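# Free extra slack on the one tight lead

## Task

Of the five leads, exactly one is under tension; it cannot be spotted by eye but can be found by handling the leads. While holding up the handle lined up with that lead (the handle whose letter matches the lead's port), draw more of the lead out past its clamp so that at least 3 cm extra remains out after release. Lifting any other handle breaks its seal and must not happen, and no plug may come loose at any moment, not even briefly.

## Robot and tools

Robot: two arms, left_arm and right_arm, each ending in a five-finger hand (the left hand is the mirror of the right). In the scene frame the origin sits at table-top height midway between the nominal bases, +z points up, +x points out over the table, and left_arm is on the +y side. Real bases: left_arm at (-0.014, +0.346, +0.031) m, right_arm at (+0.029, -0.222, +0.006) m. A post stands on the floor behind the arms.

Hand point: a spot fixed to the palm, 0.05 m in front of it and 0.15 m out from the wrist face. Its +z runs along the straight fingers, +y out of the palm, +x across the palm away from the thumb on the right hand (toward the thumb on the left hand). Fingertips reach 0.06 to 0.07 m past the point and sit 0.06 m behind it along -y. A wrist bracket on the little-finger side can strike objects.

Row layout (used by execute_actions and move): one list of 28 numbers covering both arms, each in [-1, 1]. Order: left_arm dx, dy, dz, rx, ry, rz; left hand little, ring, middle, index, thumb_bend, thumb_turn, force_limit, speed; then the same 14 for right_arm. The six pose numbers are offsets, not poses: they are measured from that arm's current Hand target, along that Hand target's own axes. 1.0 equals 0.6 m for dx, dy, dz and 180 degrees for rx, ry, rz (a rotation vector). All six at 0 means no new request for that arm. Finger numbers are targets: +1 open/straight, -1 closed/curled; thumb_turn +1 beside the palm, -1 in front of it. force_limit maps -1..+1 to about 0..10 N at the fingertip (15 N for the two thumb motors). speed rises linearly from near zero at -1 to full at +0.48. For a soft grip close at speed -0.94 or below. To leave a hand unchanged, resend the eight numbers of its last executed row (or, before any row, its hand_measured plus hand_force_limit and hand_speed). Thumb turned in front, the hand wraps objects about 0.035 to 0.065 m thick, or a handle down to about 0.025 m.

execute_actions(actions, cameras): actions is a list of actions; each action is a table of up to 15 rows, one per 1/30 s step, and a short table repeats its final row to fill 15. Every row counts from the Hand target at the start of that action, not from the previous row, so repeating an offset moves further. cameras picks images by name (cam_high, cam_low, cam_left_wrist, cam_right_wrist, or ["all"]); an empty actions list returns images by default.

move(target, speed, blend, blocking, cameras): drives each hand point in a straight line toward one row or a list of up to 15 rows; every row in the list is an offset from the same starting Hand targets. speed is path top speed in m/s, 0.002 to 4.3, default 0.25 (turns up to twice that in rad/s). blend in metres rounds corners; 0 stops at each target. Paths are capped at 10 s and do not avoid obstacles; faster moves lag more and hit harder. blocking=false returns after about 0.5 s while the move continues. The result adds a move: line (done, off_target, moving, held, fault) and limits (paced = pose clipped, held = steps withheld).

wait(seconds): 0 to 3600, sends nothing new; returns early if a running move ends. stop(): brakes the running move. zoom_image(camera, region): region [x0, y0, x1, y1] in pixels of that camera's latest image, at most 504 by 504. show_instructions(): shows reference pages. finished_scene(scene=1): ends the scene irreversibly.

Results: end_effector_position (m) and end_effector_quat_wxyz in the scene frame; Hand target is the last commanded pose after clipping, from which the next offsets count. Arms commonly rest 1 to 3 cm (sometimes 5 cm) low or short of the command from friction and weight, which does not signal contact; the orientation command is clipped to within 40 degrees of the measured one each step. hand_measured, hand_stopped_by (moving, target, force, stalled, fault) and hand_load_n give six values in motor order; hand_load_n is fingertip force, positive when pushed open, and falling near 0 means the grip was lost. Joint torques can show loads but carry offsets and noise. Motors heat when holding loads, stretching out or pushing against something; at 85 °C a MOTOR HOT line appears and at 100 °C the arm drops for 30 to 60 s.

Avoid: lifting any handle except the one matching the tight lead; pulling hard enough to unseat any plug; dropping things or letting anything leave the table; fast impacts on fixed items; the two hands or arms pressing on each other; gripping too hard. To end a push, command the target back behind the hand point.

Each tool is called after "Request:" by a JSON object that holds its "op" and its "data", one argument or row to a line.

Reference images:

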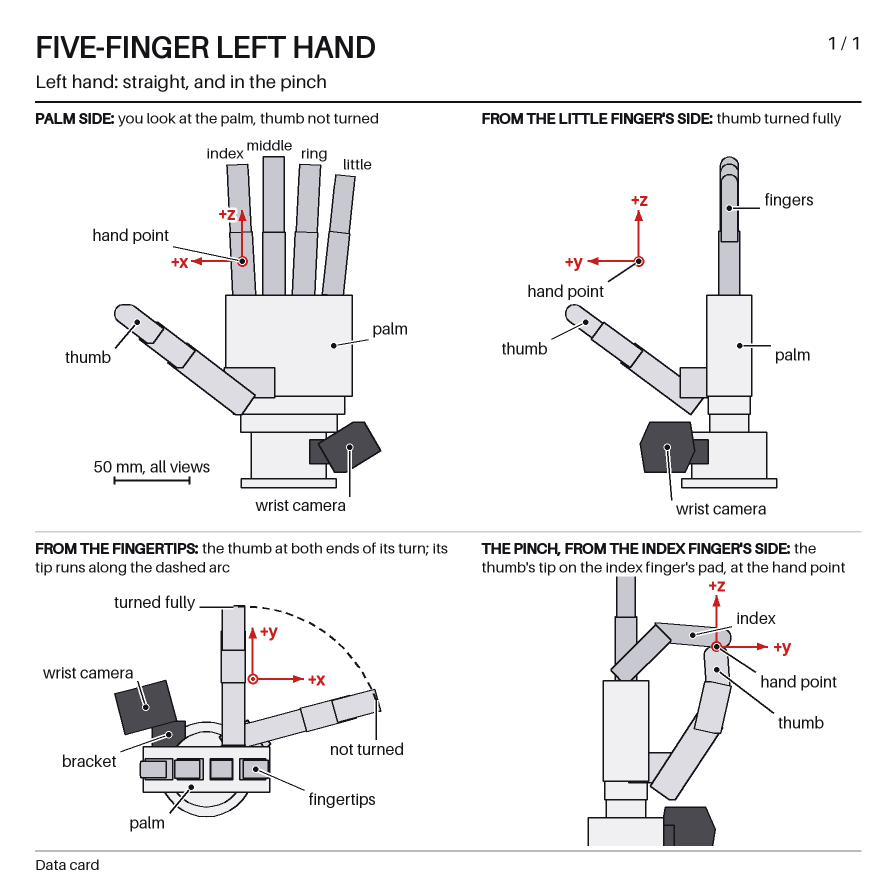

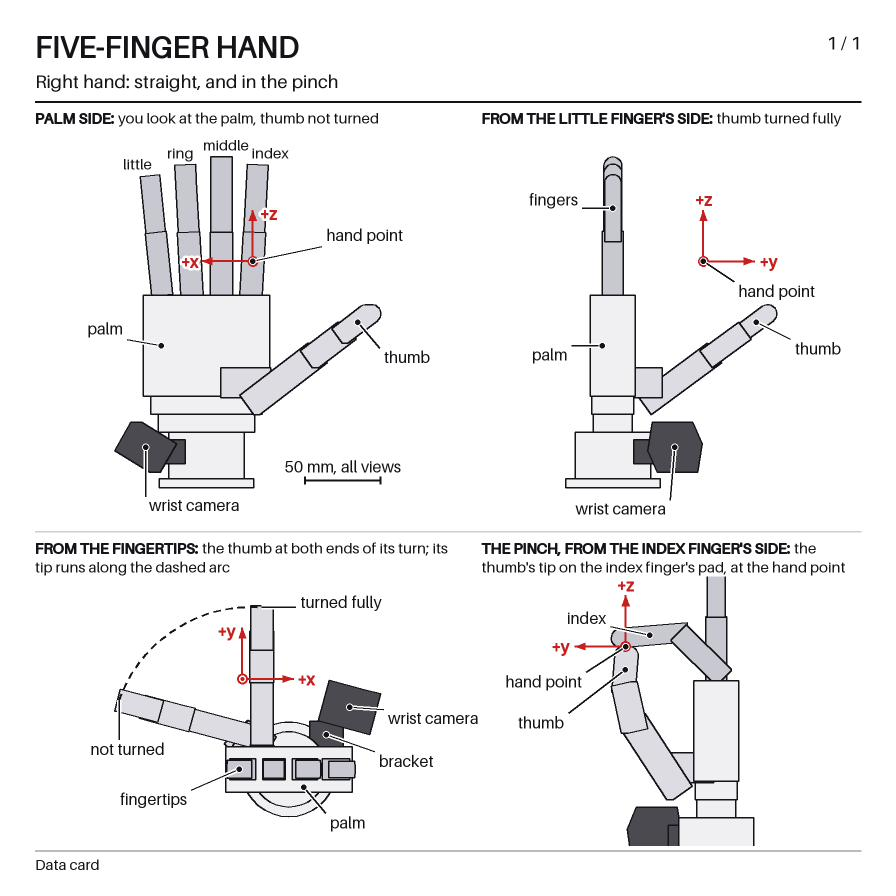

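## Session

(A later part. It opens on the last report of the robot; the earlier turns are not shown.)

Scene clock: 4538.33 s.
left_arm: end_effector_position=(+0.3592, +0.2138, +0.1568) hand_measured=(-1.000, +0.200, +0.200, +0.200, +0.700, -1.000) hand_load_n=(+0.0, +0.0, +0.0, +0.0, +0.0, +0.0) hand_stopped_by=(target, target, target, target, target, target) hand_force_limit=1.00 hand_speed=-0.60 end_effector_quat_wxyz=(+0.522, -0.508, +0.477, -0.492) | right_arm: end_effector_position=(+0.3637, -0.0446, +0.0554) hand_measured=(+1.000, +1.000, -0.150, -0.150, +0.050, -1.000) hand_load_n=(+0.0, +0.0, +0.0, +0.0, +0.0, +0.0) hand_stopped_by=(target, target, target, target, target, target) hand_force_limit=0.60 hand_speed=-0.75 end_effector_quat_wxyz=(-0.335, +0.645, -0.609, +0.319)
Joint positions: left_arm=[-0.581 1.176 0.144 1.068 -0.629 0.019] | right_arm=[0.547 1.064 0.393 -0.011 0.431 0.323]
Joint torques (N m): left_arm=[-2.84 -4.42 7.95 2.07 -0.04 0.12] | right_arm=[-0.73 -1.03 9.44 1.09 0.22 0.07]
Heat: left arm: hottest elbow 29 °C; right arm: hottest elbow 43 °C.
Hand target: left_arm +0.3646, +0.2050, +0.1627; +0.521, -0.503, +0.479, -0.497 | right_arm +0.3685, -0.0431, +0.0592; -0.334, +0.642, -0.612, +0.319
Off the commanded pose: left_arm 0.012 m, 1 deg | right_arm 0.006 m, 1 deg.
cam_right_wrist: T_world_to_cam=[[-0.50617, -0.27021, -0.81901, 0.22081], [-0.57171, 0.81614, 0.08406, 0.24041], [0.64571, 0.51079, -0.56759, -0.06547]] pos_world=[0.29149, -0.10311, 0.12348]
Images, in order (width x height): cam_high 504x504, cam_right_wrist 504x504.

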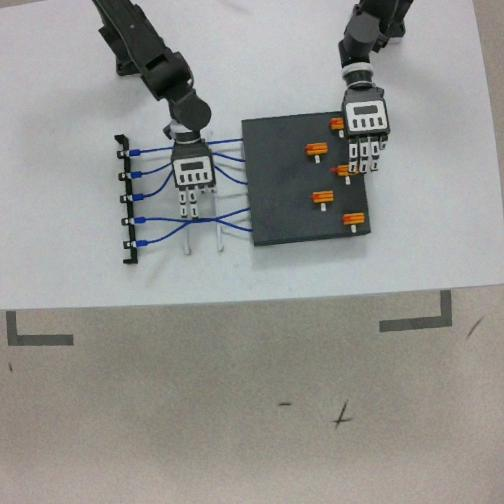

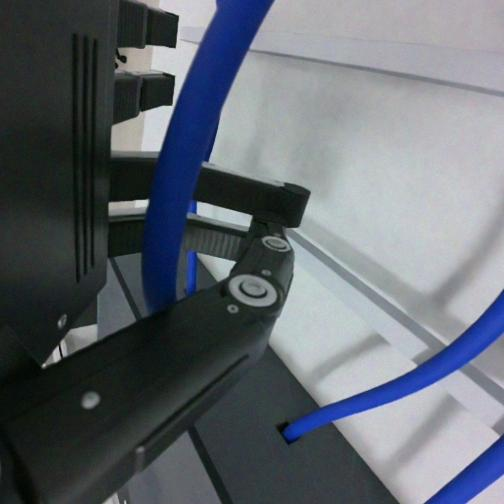

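Request:
{"op": "execute_actions", "data": {
  "actions": [
    [[0,0,0,0,0,0,-1,0.2,0.2,0.2,0.7,-1,1.0,-0.6,0,0,0,0,0,0,1,1,-0.15,-0.15,0.6,-1,0.6,-0.6]],
    [[0,0,0,0,0,0,-1,0.2,0.2,0.2,0.7,-1,1.0,-0.6,0,0,0,0,0,0,1,1,-0.15,-0.15,1.0,-1,0.6,-0.6]],
    [[0,0,0,0,0,0,-1,0.2,0.2,0.2,0.7,-1,1.0,-0.6,0,0,0,0,0,0,1,1,-0.15,-0.15,1.0,-1,0.6,-0.6]]
  ],
  "cameras": ["cam_right_wrist","cam_high"]
}}

Request:
{"op": "zoom_image", "data": {
  "camera": "cam_high",
  "region": [110, 120, 270, 260]
}}

Scene clock: 4554.63 s.
left_arm: end_effector_position=(+0.3592, +0.2138, +0.1568) hand_measured=(-1.000, +0.200, +0.200, +0.200, +0.700, -1.000) hand_load_n=(+0.0, -0.5, +0.0, +0.0, +0.0, +0.0) hand_stopped_by=(target, target, target, target, target, target) hand_force_limit=1.00 hand_speed=-0.60 end_effector_quat_wxyz=(+0.522, -0.508, +0.477, -0.492) | right_arm: end_effector_position=(+0.3637, -0.0446, +0.0554) hand_measured=(+1.000, +1.000, -0.150, -0.150, +1.000, -1.000) hand_load_n=(+0.0, +0.0, +0.0, +0.0, +0.0, +0.0) hand_stopped_by=(target, target, target, target, target, target) hand_force_limit=0.60 hand_speed=-0.60 end_effector_quat_wxyz=(-0.335, +0.645, -0.609, +0.319)
Joint positions: left_arm=[-0.581 1.176 0.144 1.068 -0.629 0.019] | right_arm=[0.547 1.064 0.393 -0.011 0.431 0.323]
Joint torques (N m): left_arm=[-2.84 -4.48 7.97 2.06 -0.04 0.13] | right_arm=[-0.73 -1.03 9.44 1.06 0.22 0.07]
Heat: left arm: hottest elbow 30 °C; right arm: hottest elbow 43 °C.
Hand target: left_arm +0.3646, +0.2050, +0.1627; +0.521, -0.503, +0.479, -0.497 | right_arm +0.3685, -0.0431, +0.0592; -0.334, +0.642, -0.612, +0.319
Off the commanded pose: left_arm 0.012 m, 1 deg | right_arm 0.006 m, 1 deg.
cam_right_wrist: T_world_to_cam=[[-0.50617, -0.27021, -0.81901, 0.22081], [-0.57171, 0.81614, 0.08406, 0.24041], [0.64571, 0.51079, -0.56759, -0.06547]] pos_world=[0.29149, -0.10311, 0.12348]
Images, in order (width x height): cam_high 504x504, cam_right_wrist 504x504.

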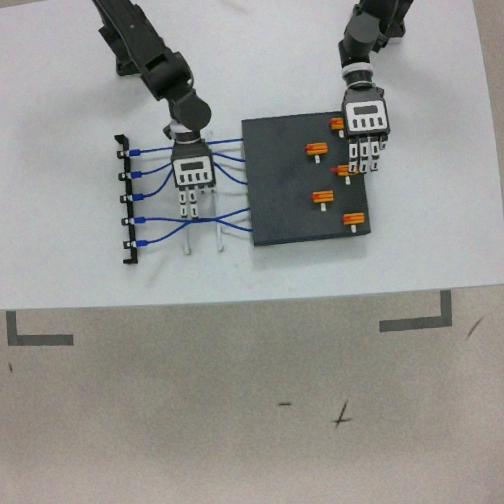

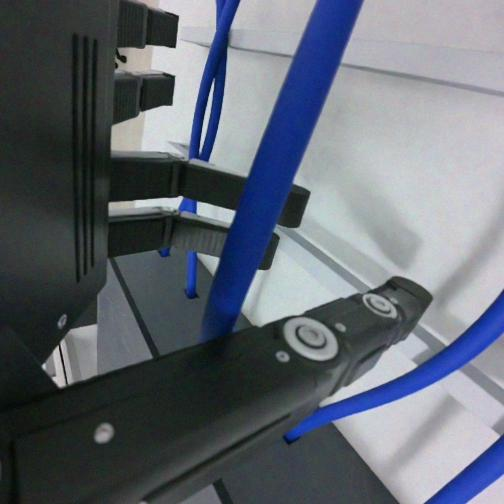

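Scaled by 3.150.

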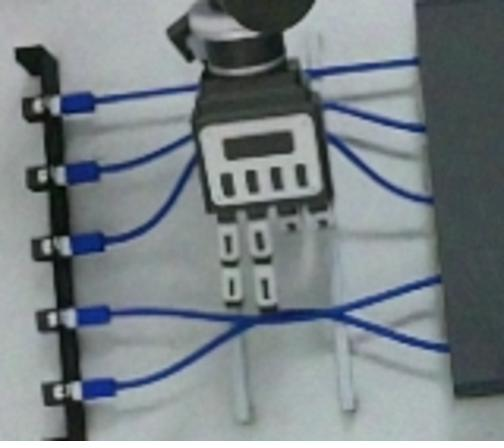

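Request:
{"op": "execute_actions", "data": {
  "actions": [
    [[0,0,0,0,0,0,-1,0.2,0.2,0.2,0.7,-1,1.0,-0.6,0,0,0,0,0,0,1,1,1,1,1.0,-1,0.6,-0.5]],
    [[0,0,0,0,0,0,-1,0.2,0.2,0.2,0.7,-1,1.0,-0.6,0,0,0,0,0,0,1,1,1,1,1.0,-1,0.6,-0.5]],
    [[0,0,0,0,0,0,-1,0.2,0.2,0.2,0.7,-1,1.0,-0.6,0,0,-0.03,0,0,0,1,1,1,1,1.0,-1,0.6,-0.5]],
    [[0,0,0,0,0,0,-1,0.2,0.2,0.2,0.7,-1,1.0,-0.6,0,0,-0.03,0,0,0,1,1,1,1,1.0,-1,0.6,-0.5]]
  ],
  "cameras": ["cam_right_wrist","cam_high"]
}}

Scene clock: 4567.57 s.
left_arm: end_effector_position=(+0.3592, +0.2138, +0.1568) hand_measured=(-1.000, +0.200, +0.200, +0.200, +0.700, -1.000) hand_load_n=(+0.0, +0.0, +0.0, +0.0, +0.0, +0.0) hand_stopped_by=(target, target, target, target, target, target) hand_force_limit=1.00 hand_speed=-0.60 end_effector_quat_wxyz=(+0.522, -0.508, +0.477, -0.492) | right_arm: end_effector_position=(+0.3393, -0.0470, +0.0774) hand_measured=(+1.000, +1.000, +1.000, +1.000, +1.000, -1.000) hand_load_n=(+0.0, +0.0, +0.0, +0.0, +0.0, +0.0) hand_stopped_by=(target, target, target, target, target, target) hand_force_limit=0.60 hand_speed=-0.50 end_effector_quat_wxyz=(-0.333, +0.643, -0.610, +0.321)
Joint positions: left_arm=[-0.581 1.176 0.144 1.068 -0.629 0.019] | right_arm=[0.602 0.921 0.391 -0.171 0.48 0.364]
Joint torques (N m): left_arm=[-2.84 -4.48 7.95 2.06 -0.04 0.12] | right_arm=[-0.03 -0.38 9.36 1.01 0.24 0.12]
Heat: left arm: hottest elbow 30 °C; right arm: hottest elbow 43 °C.
Hand target: left_arm +0.3646, +0.2050, +0.1627; +0.521, -0.503, +0.479, -0.497 | right_arm +0.3390, -0.0445, +0.0798; -0.334, +0.642, -0.612, +0.319
Off the commanded pose: left_arm 0.012 m, 1 deg | right_arm 0.004 m, 0 deg.
cam_right_wrist: T_world_to_cam=[[-0.50672, -0.27002, -0.81873, 0.22606], [-0.56711, 0.81968, 0.08066, 0.22535], [0.64932, 0.50518, -0.56849, -0.03735]] pos_world=[0.2666, -0.10481, 0.14567]
Images, in order (width x height): cam_high 504x504, cam_right_wrist 504x504.

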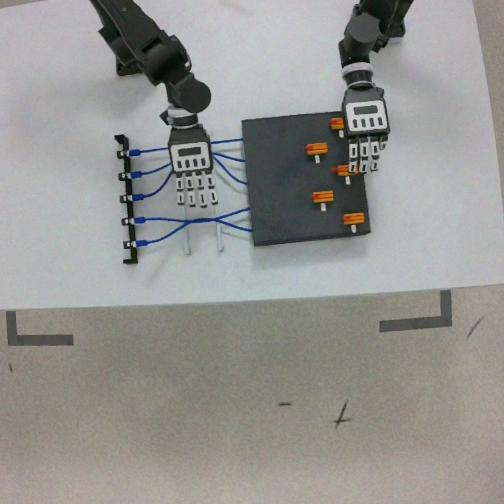

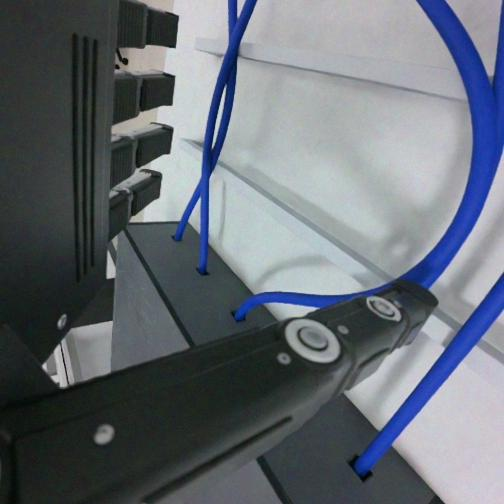

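Request:
{"op": "execute_actions", "data": {
  "actions": [
    [[0,0,0,0,0,0,-1,0.2,0.2,0.2,0.7,-1,1.0,-0.6,0,-0.0273,-0.0191,0,0,0,1,1,1,1,1.0,-1,0.6,-0.5]],
    [[0,0,0,0,0,0,-1,0.2,0.2,0.2,0.7,-1,1.0,-0.6,0,-0.0273,-0.0191,0,0,0,1,1,1,1,1.0,-1,0.6,-0.5]],
    [[0,0,0,0,0,0,-1,0.2,0.2,0.2,0.7,-1,1.0,-0.6,0,0,0,0,0,0,1,1,1,1,1.0,-1,0.6,-0.5]]
  ],
  "cameras": ["cam_right_wrist","cam_high"]
}}

Request:
{"op": "zoom_image", "data": {
  "camera": "cam_high",
  "region": [110, 120, 270, 260]
}}

Scene clock: 4575.77 s.
left_arm: end_effector_position=(+0.3592, +0.2138, +0.1568) hand_measured=(-1.000, +0.200, +0.200, +0.200, +0.700, -1.000) hand_load_n=(+0.0, +0.0, +0.0, +0.0, +0.0, +0.0) hand_stopped_by=(target, target, target, target, target, target) hand_force_limit=1.00 hand_speed=-0.60 end_effector_quat_wxyz=(+0.522, -0.508, +0.477, -0.492) | right_arm: end_effector_position=(+0.3272, -0.0560, +0.0943) hand_measured=(+1.000, +1.000, +1.000, +1.000, +1.000, -1.000) hand_load_n=(+0.0, +0.0, +0.0, +0.0, +0.0, +0.0) hand_stopped_by=(target, target, target, target, target, target) hand_force_limit=0.60 hand_speed=-0.50 end_effector_quat_wxyz=(-0.314, +0.653, -0.612, +0.317)
Joint positions: left_arm=[-0.581 1.176 0.144 1.068 -0.629 0.019] | right_arm=[0.602 0.845 0.43 -0.33 0.48 0.365]
Joint torques (N m): left_arm=[-2.78 -4.42 7.98 2.03 -0.04 0.13] | right_arm=[-0.03 -0.15 12.96 0.99 0.24 0.12]
Heat: left arm: hottest elbow 30 °C; right arm: hottest elbow 45 °C.
Hand target: left_arm +0.3646, +0.2050, +0.1627; +0.521, -0.503, +0.479, -0.497 | right_arm +0.3390, -0.0445, +0.1197; -0.334, +0.642, -0.612, +0.319
Off the commanded pose: left_arm 0.012 m, 1 deg | right_arm 0.030 m, 3 deg.
cam_right_wrist: T_world_to_cam=[[-0.53592, -0.29067, -0.79265, 0.23728], [-0.56368, 0.82215, 0.07962, 0.2236], [0.62853, 0.48947, -0.60445, -0.00605]] pos_world=[0.25701, -0.1119, 0.16662]
Images, in order (width x height): cam_high 504x504, cam_right_wrist 504x504.

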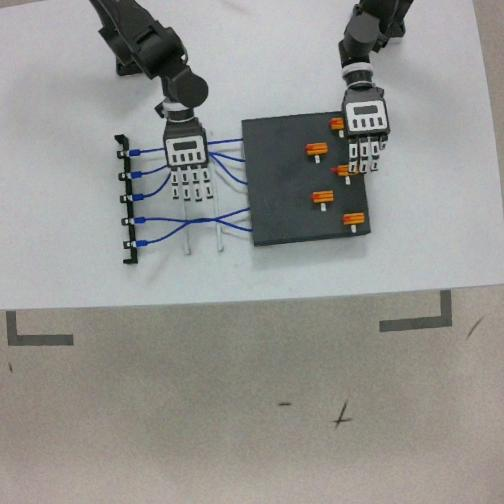

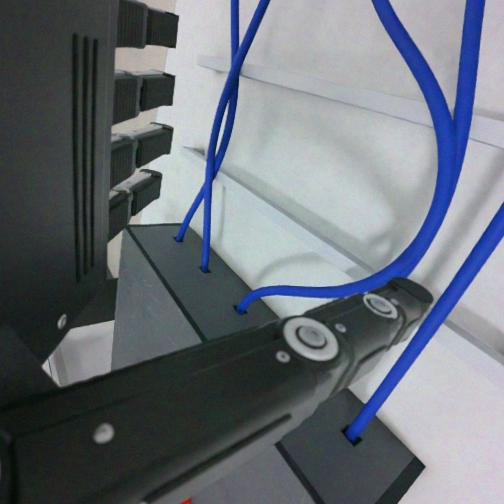

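Scaled by 3.150.

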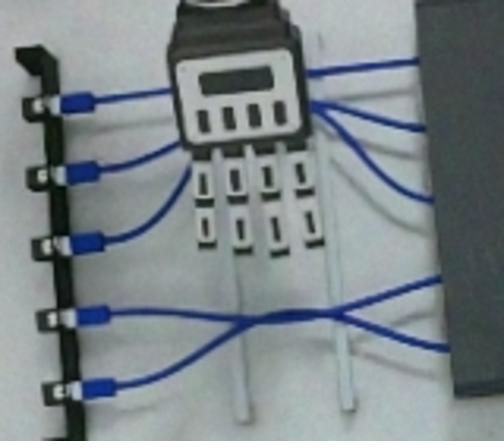

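Request:
{"op": "execute_actions", "data": {
  "actions": [
    [[0,0,0,0,0,0,-1,0.2,0.2,0.2,0.7,-1,1.0,-0.6,0,-0.0273,-0.0191,0,0,0,1,1,1,1,1.0,-1,0.6,-0.5]],
    [[0,0,0,0,0,0,-1,0.2,0.2,0.2,0.7,-1,1.0,-0.6,0,-0.041,-0.0287,0,0,0,1,1,1,1,1.0,-1,0.6,-0.5]],
    [[0,0,0,0,0,0,-1,0.2,0.2,0.2,0.7,-1,1.0,-0.6,0,-0.041,-0.0287,0,0,0,1,1,1,1,1.0,-1,0.6,-0.5]],
    [[0,0,0,0,0,0,-1,0.2,0.2,0.2,0.7,-1,1.0,-0.6,0,-0.041,-0.0287,0,0,0,1,1,1,1,1.0,-1,0.6,-0.5]],
    [[0,0,0,0,0,0,-1,0.2,0.2,0.2,0.7,-1,1.0,-0.6,0,0,0,0,0,0,1,1,1,1,1.0,-1,0.6,-0.5]]
  ],
  "cameras": ["cam_right_wrist","cam_high"]
}}

Request:
{"op": "zoom_image", "data": {
  "camera": "cam_high",
  "region": [110, 120, 270, 260]
}}

Scene clock: 4584.63 s.
left_arm: end_effector_position=(+0.3592, +0.2138, +0.1568) hand_measured=(-1.000, +0.200, +0.200, +0.200, +0.700, -1.000) hand_load_n=(+0.0, +0.0, -0.5, +0.0, +0.5, +0.0) hand_stopped_by=(target, target, target, target, target, target) hand_force_limit=1.00 hand_speed=-0.60 end_effector_quat_wxyz=(+0.522, -0.508, +0.477, -0.492) | right_arm: end_effector_position=(+0.3330, -0.0515, +0.2037) hand_measured=(+1.000, +1.000, +1.000, +1.000, +1.000, -1.000) hand_load_n=(+0.0, +0.0, +0.0, +0.0, +0.0, +0.0) hand_stopped_by=(target, target, target, target, target, target) hand_force_limit=0.60 hand_speed=-0.50 end_effector_quat_wxyz=(-0.315, +0.653, -0.612, +0.317)
Joint positions: left_arm=[-0.581 1.176 0.144 1.068 -0.629 0.019] | right_arm=[0.602 0.769 0.693 -0.668 0.48 0.365]
Joint torques (N m): left_arm=[-2.84 -4.48 7.97 2.04 -0.05 0.12] | right_arm=[0.09 -0.09 13.57 0.98 0.27 0.11]
Heat: left arm: hottest elbow 31 °C; right arm: hottest elbow 47 °C.
Hand target: left_arm +0.3646, +0.2050, +0.1627; +0.521, -0.503, +0.479, -0.497 | right_arm +0.3391, -0.0445, +0.2299; -0.334, +0.642, -0.612, +0.319
Off the commanded pose: left_arm 0.012 m, 1 deg | right_arm 0.028 m, 3 deg.
cam_right_wrist: T_world_to_cam=[[-0.53475, -0.28978, -0.79378, 0.32837], [-0.56403, 0.82188, 0.07994, 0.21461], [0.62922, 0.49046, -0.60294, 0.05377]] pos_world=[0.26281, -0.1076, 0.27592]
Images, in order (width x height): cam_high 504x504, cam_right_wrist 504x504.

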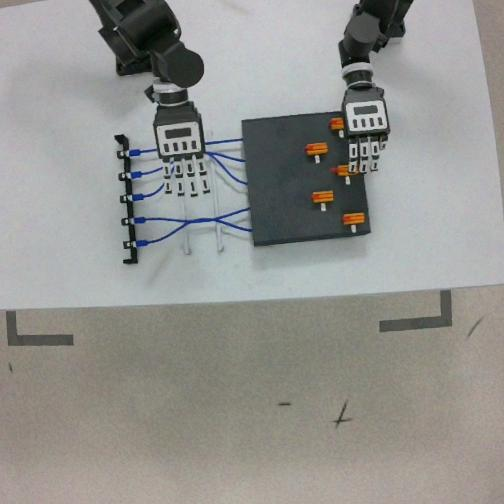

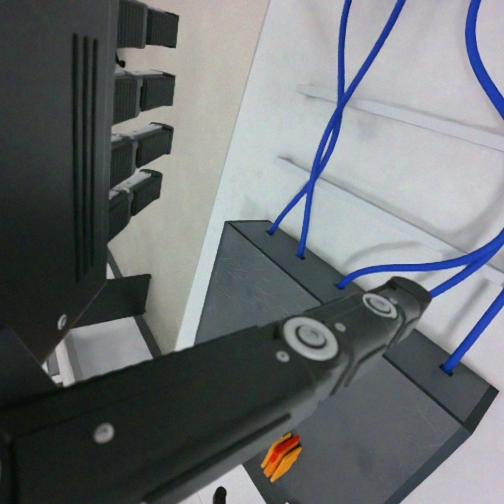

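Scaled by 3.150.

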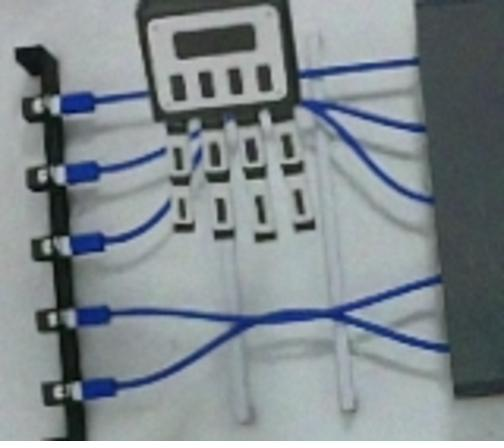

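Request:
{"op": "execute_actions", "data": {
  "actions": [
    [[0,-0.04,0,0,0,0,-1,0.2,0.2,0.2,0.7,-1,1.0,-0.6,0,0,-0.06,0,0,0,1,1,1,1,1.0,-1,0.6,-0.5]],
    [[0,-0.04,-0.06,0,0,0,-1,0.2,0.2,0.2,0.7,-1,1.0,-0.6,0,0,-0.06,0,0,0,1,1,1,1,1.0,-1,0.6,-0.5]],
    [[0,0,-0.04,0,0,0,-1,0.2,0.2,0.2,0.7,-1,1.0,-0.6,0,0,-0.06,0,0,0,1,1,1,1,1.0,-1,0.6,-0.5]],
    [[0,0,0,0,0,0,-1,0.2,0.2,0.2,0.7,-1,1.0,-0.6,0,0,0,0,0,0,1,1,1,1,1.0,-1,0.6,-0.5]]
  ],
  "cameras": ["cam_right_wrist","cam_high","cam_left_wrist"]
}}

Request:
{"op": "zoom_image", "data": {
  "camera": "cam_high",
  "region": [110, 120, 270, 260]
}}

Request:
{"op": "zoom_image", "data": {
  "camera": "cam_high",
  "region": [280, 90, 400, 240]
}}

Scene clock: 4594.33 s.
left_arm: end_effector_position=(+0.3033, +0.2057, +0.2069) hand_measured=(-1.000, +0.200, +0.200, +0.200, +0.700, -1.000) hand_load_n=(+0.0, +0.0, +0.0, +0.0, +0.0, +0.0) hand_stopped_by=(target, target, target, target, target, target) hand_force_limit=1.00 hand_speed=-0.60 end_effector_quat_wxyz=(+0.520, -0.508, +0.472, -0.499) | right_arm: end_effector_position=(+0.2490, -0.0543, +0.2679) hand_measured=(+1.000, +1.000, +1.000, +1.000, +1.000, -1.000) hand_load_n=(+0.0, +0.5, +0.0, +0.0, +0.0, +0.0) hand_stopped_by=(target, target, target, target, target, target) hand_force_limit=0.60 hand_speed=-0.50 end_effector_quat_wxyz=(-0.316, +0.652, -0.609, +0.323)
Joint positions: left_arm=[-0.796 0.663 0.135 0.585 -0.84 0.027] | right_arm=[0.901 0.607 0.822 -1.095 0.696 0.616]
Joint torques (N m): left_arm=[-2.73 -0.79 9.77 1.94 -0.11 0.19] | right_arm=[0.21 2.67 13.42 0.79 0.42 0.12]
Motor temperatures (°C): left_arm=[28 26 31 26 28 27] | right_arm=[26 27 49 24 27 27]
Heat: left arm: hottest elbow 31 °C; right arm: hottest elbow 49 °C.
Hand target: left_arm +0.3030, +0.2021, +0.2084; +0.521, -0.503, +0.478, -0.497 | right_arm +0.2507, -0.0487, +0.2918; -0.334, +0.642, -0.612, +0.319
Off the commanded pose: left_arm 0.004 m, 1 deg | right_arm 0.025 m, 2 deg.
cam_left_wrist: T_world_to_cam=[[-0.04562, -0.2152, 0.9755, -0.14621], [-0.44507, -0.86987, -0.21271, 0.36131], [0.89433, -0.44387, -0.0561, -0.056]] pos_world=[0.20422, 0.25797, 0.21634]
cam_right_wrist: T_world_to_cam=[[-0.52628, -0.29343, -0.79808, 0.33236], [-0.56429, 0.82263, 0.06965, 0.16729], [0.63609, 0.487, -0.59852, 0.14355]] pos_world=[0.178, -0.11, 0.33952]
Images, in order (width x height): cam_high 504x504, cam_left_wrist 504x504, cam_right_wrist 504x504.

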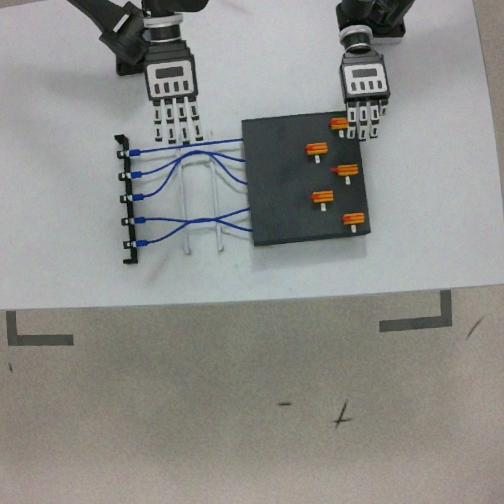

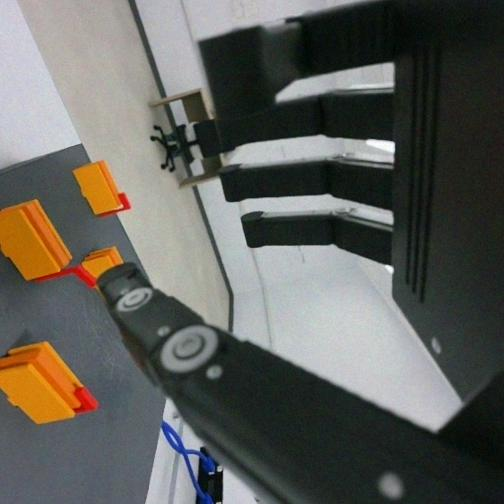

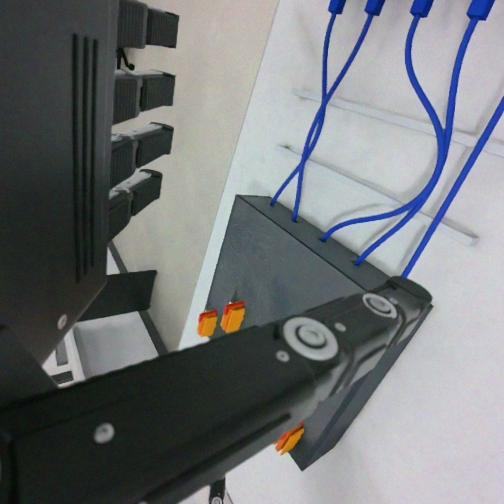

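Scaled by 3.150.

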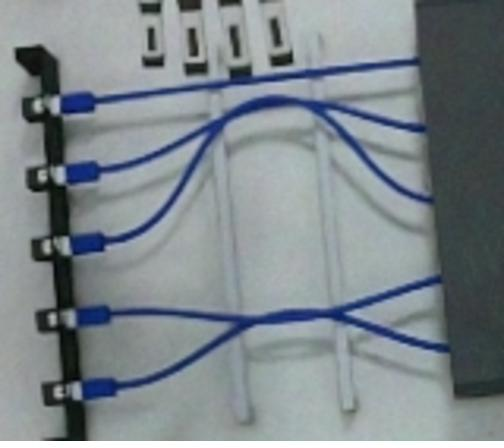

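Scaled by 3.360.

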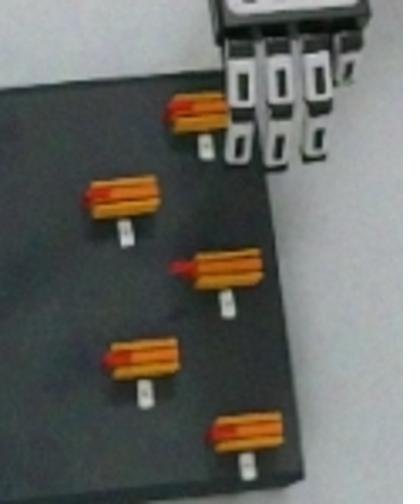

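Request:
{"op": "zoom_image", "data": {
  "camera": "cam_high",
  "region": [105, 125, 175, 270]
}}

Request:
{"op": "zoom_image", "data": {
  "camera": "cam_right_wrist",
  "region": [250, 0, 504, 254]
}}

Scaled by 3.476.

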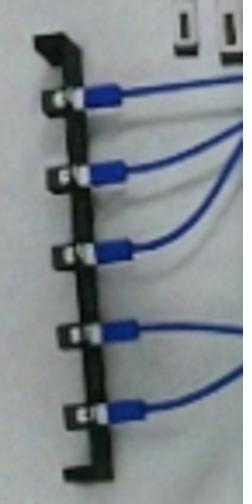

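Scaled by 1.984.

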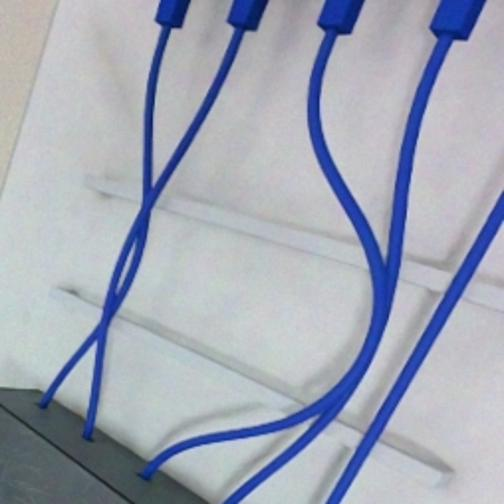

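Request:
{"op": "finished_scene", "data": {

}}

The scene is finished: the task was done.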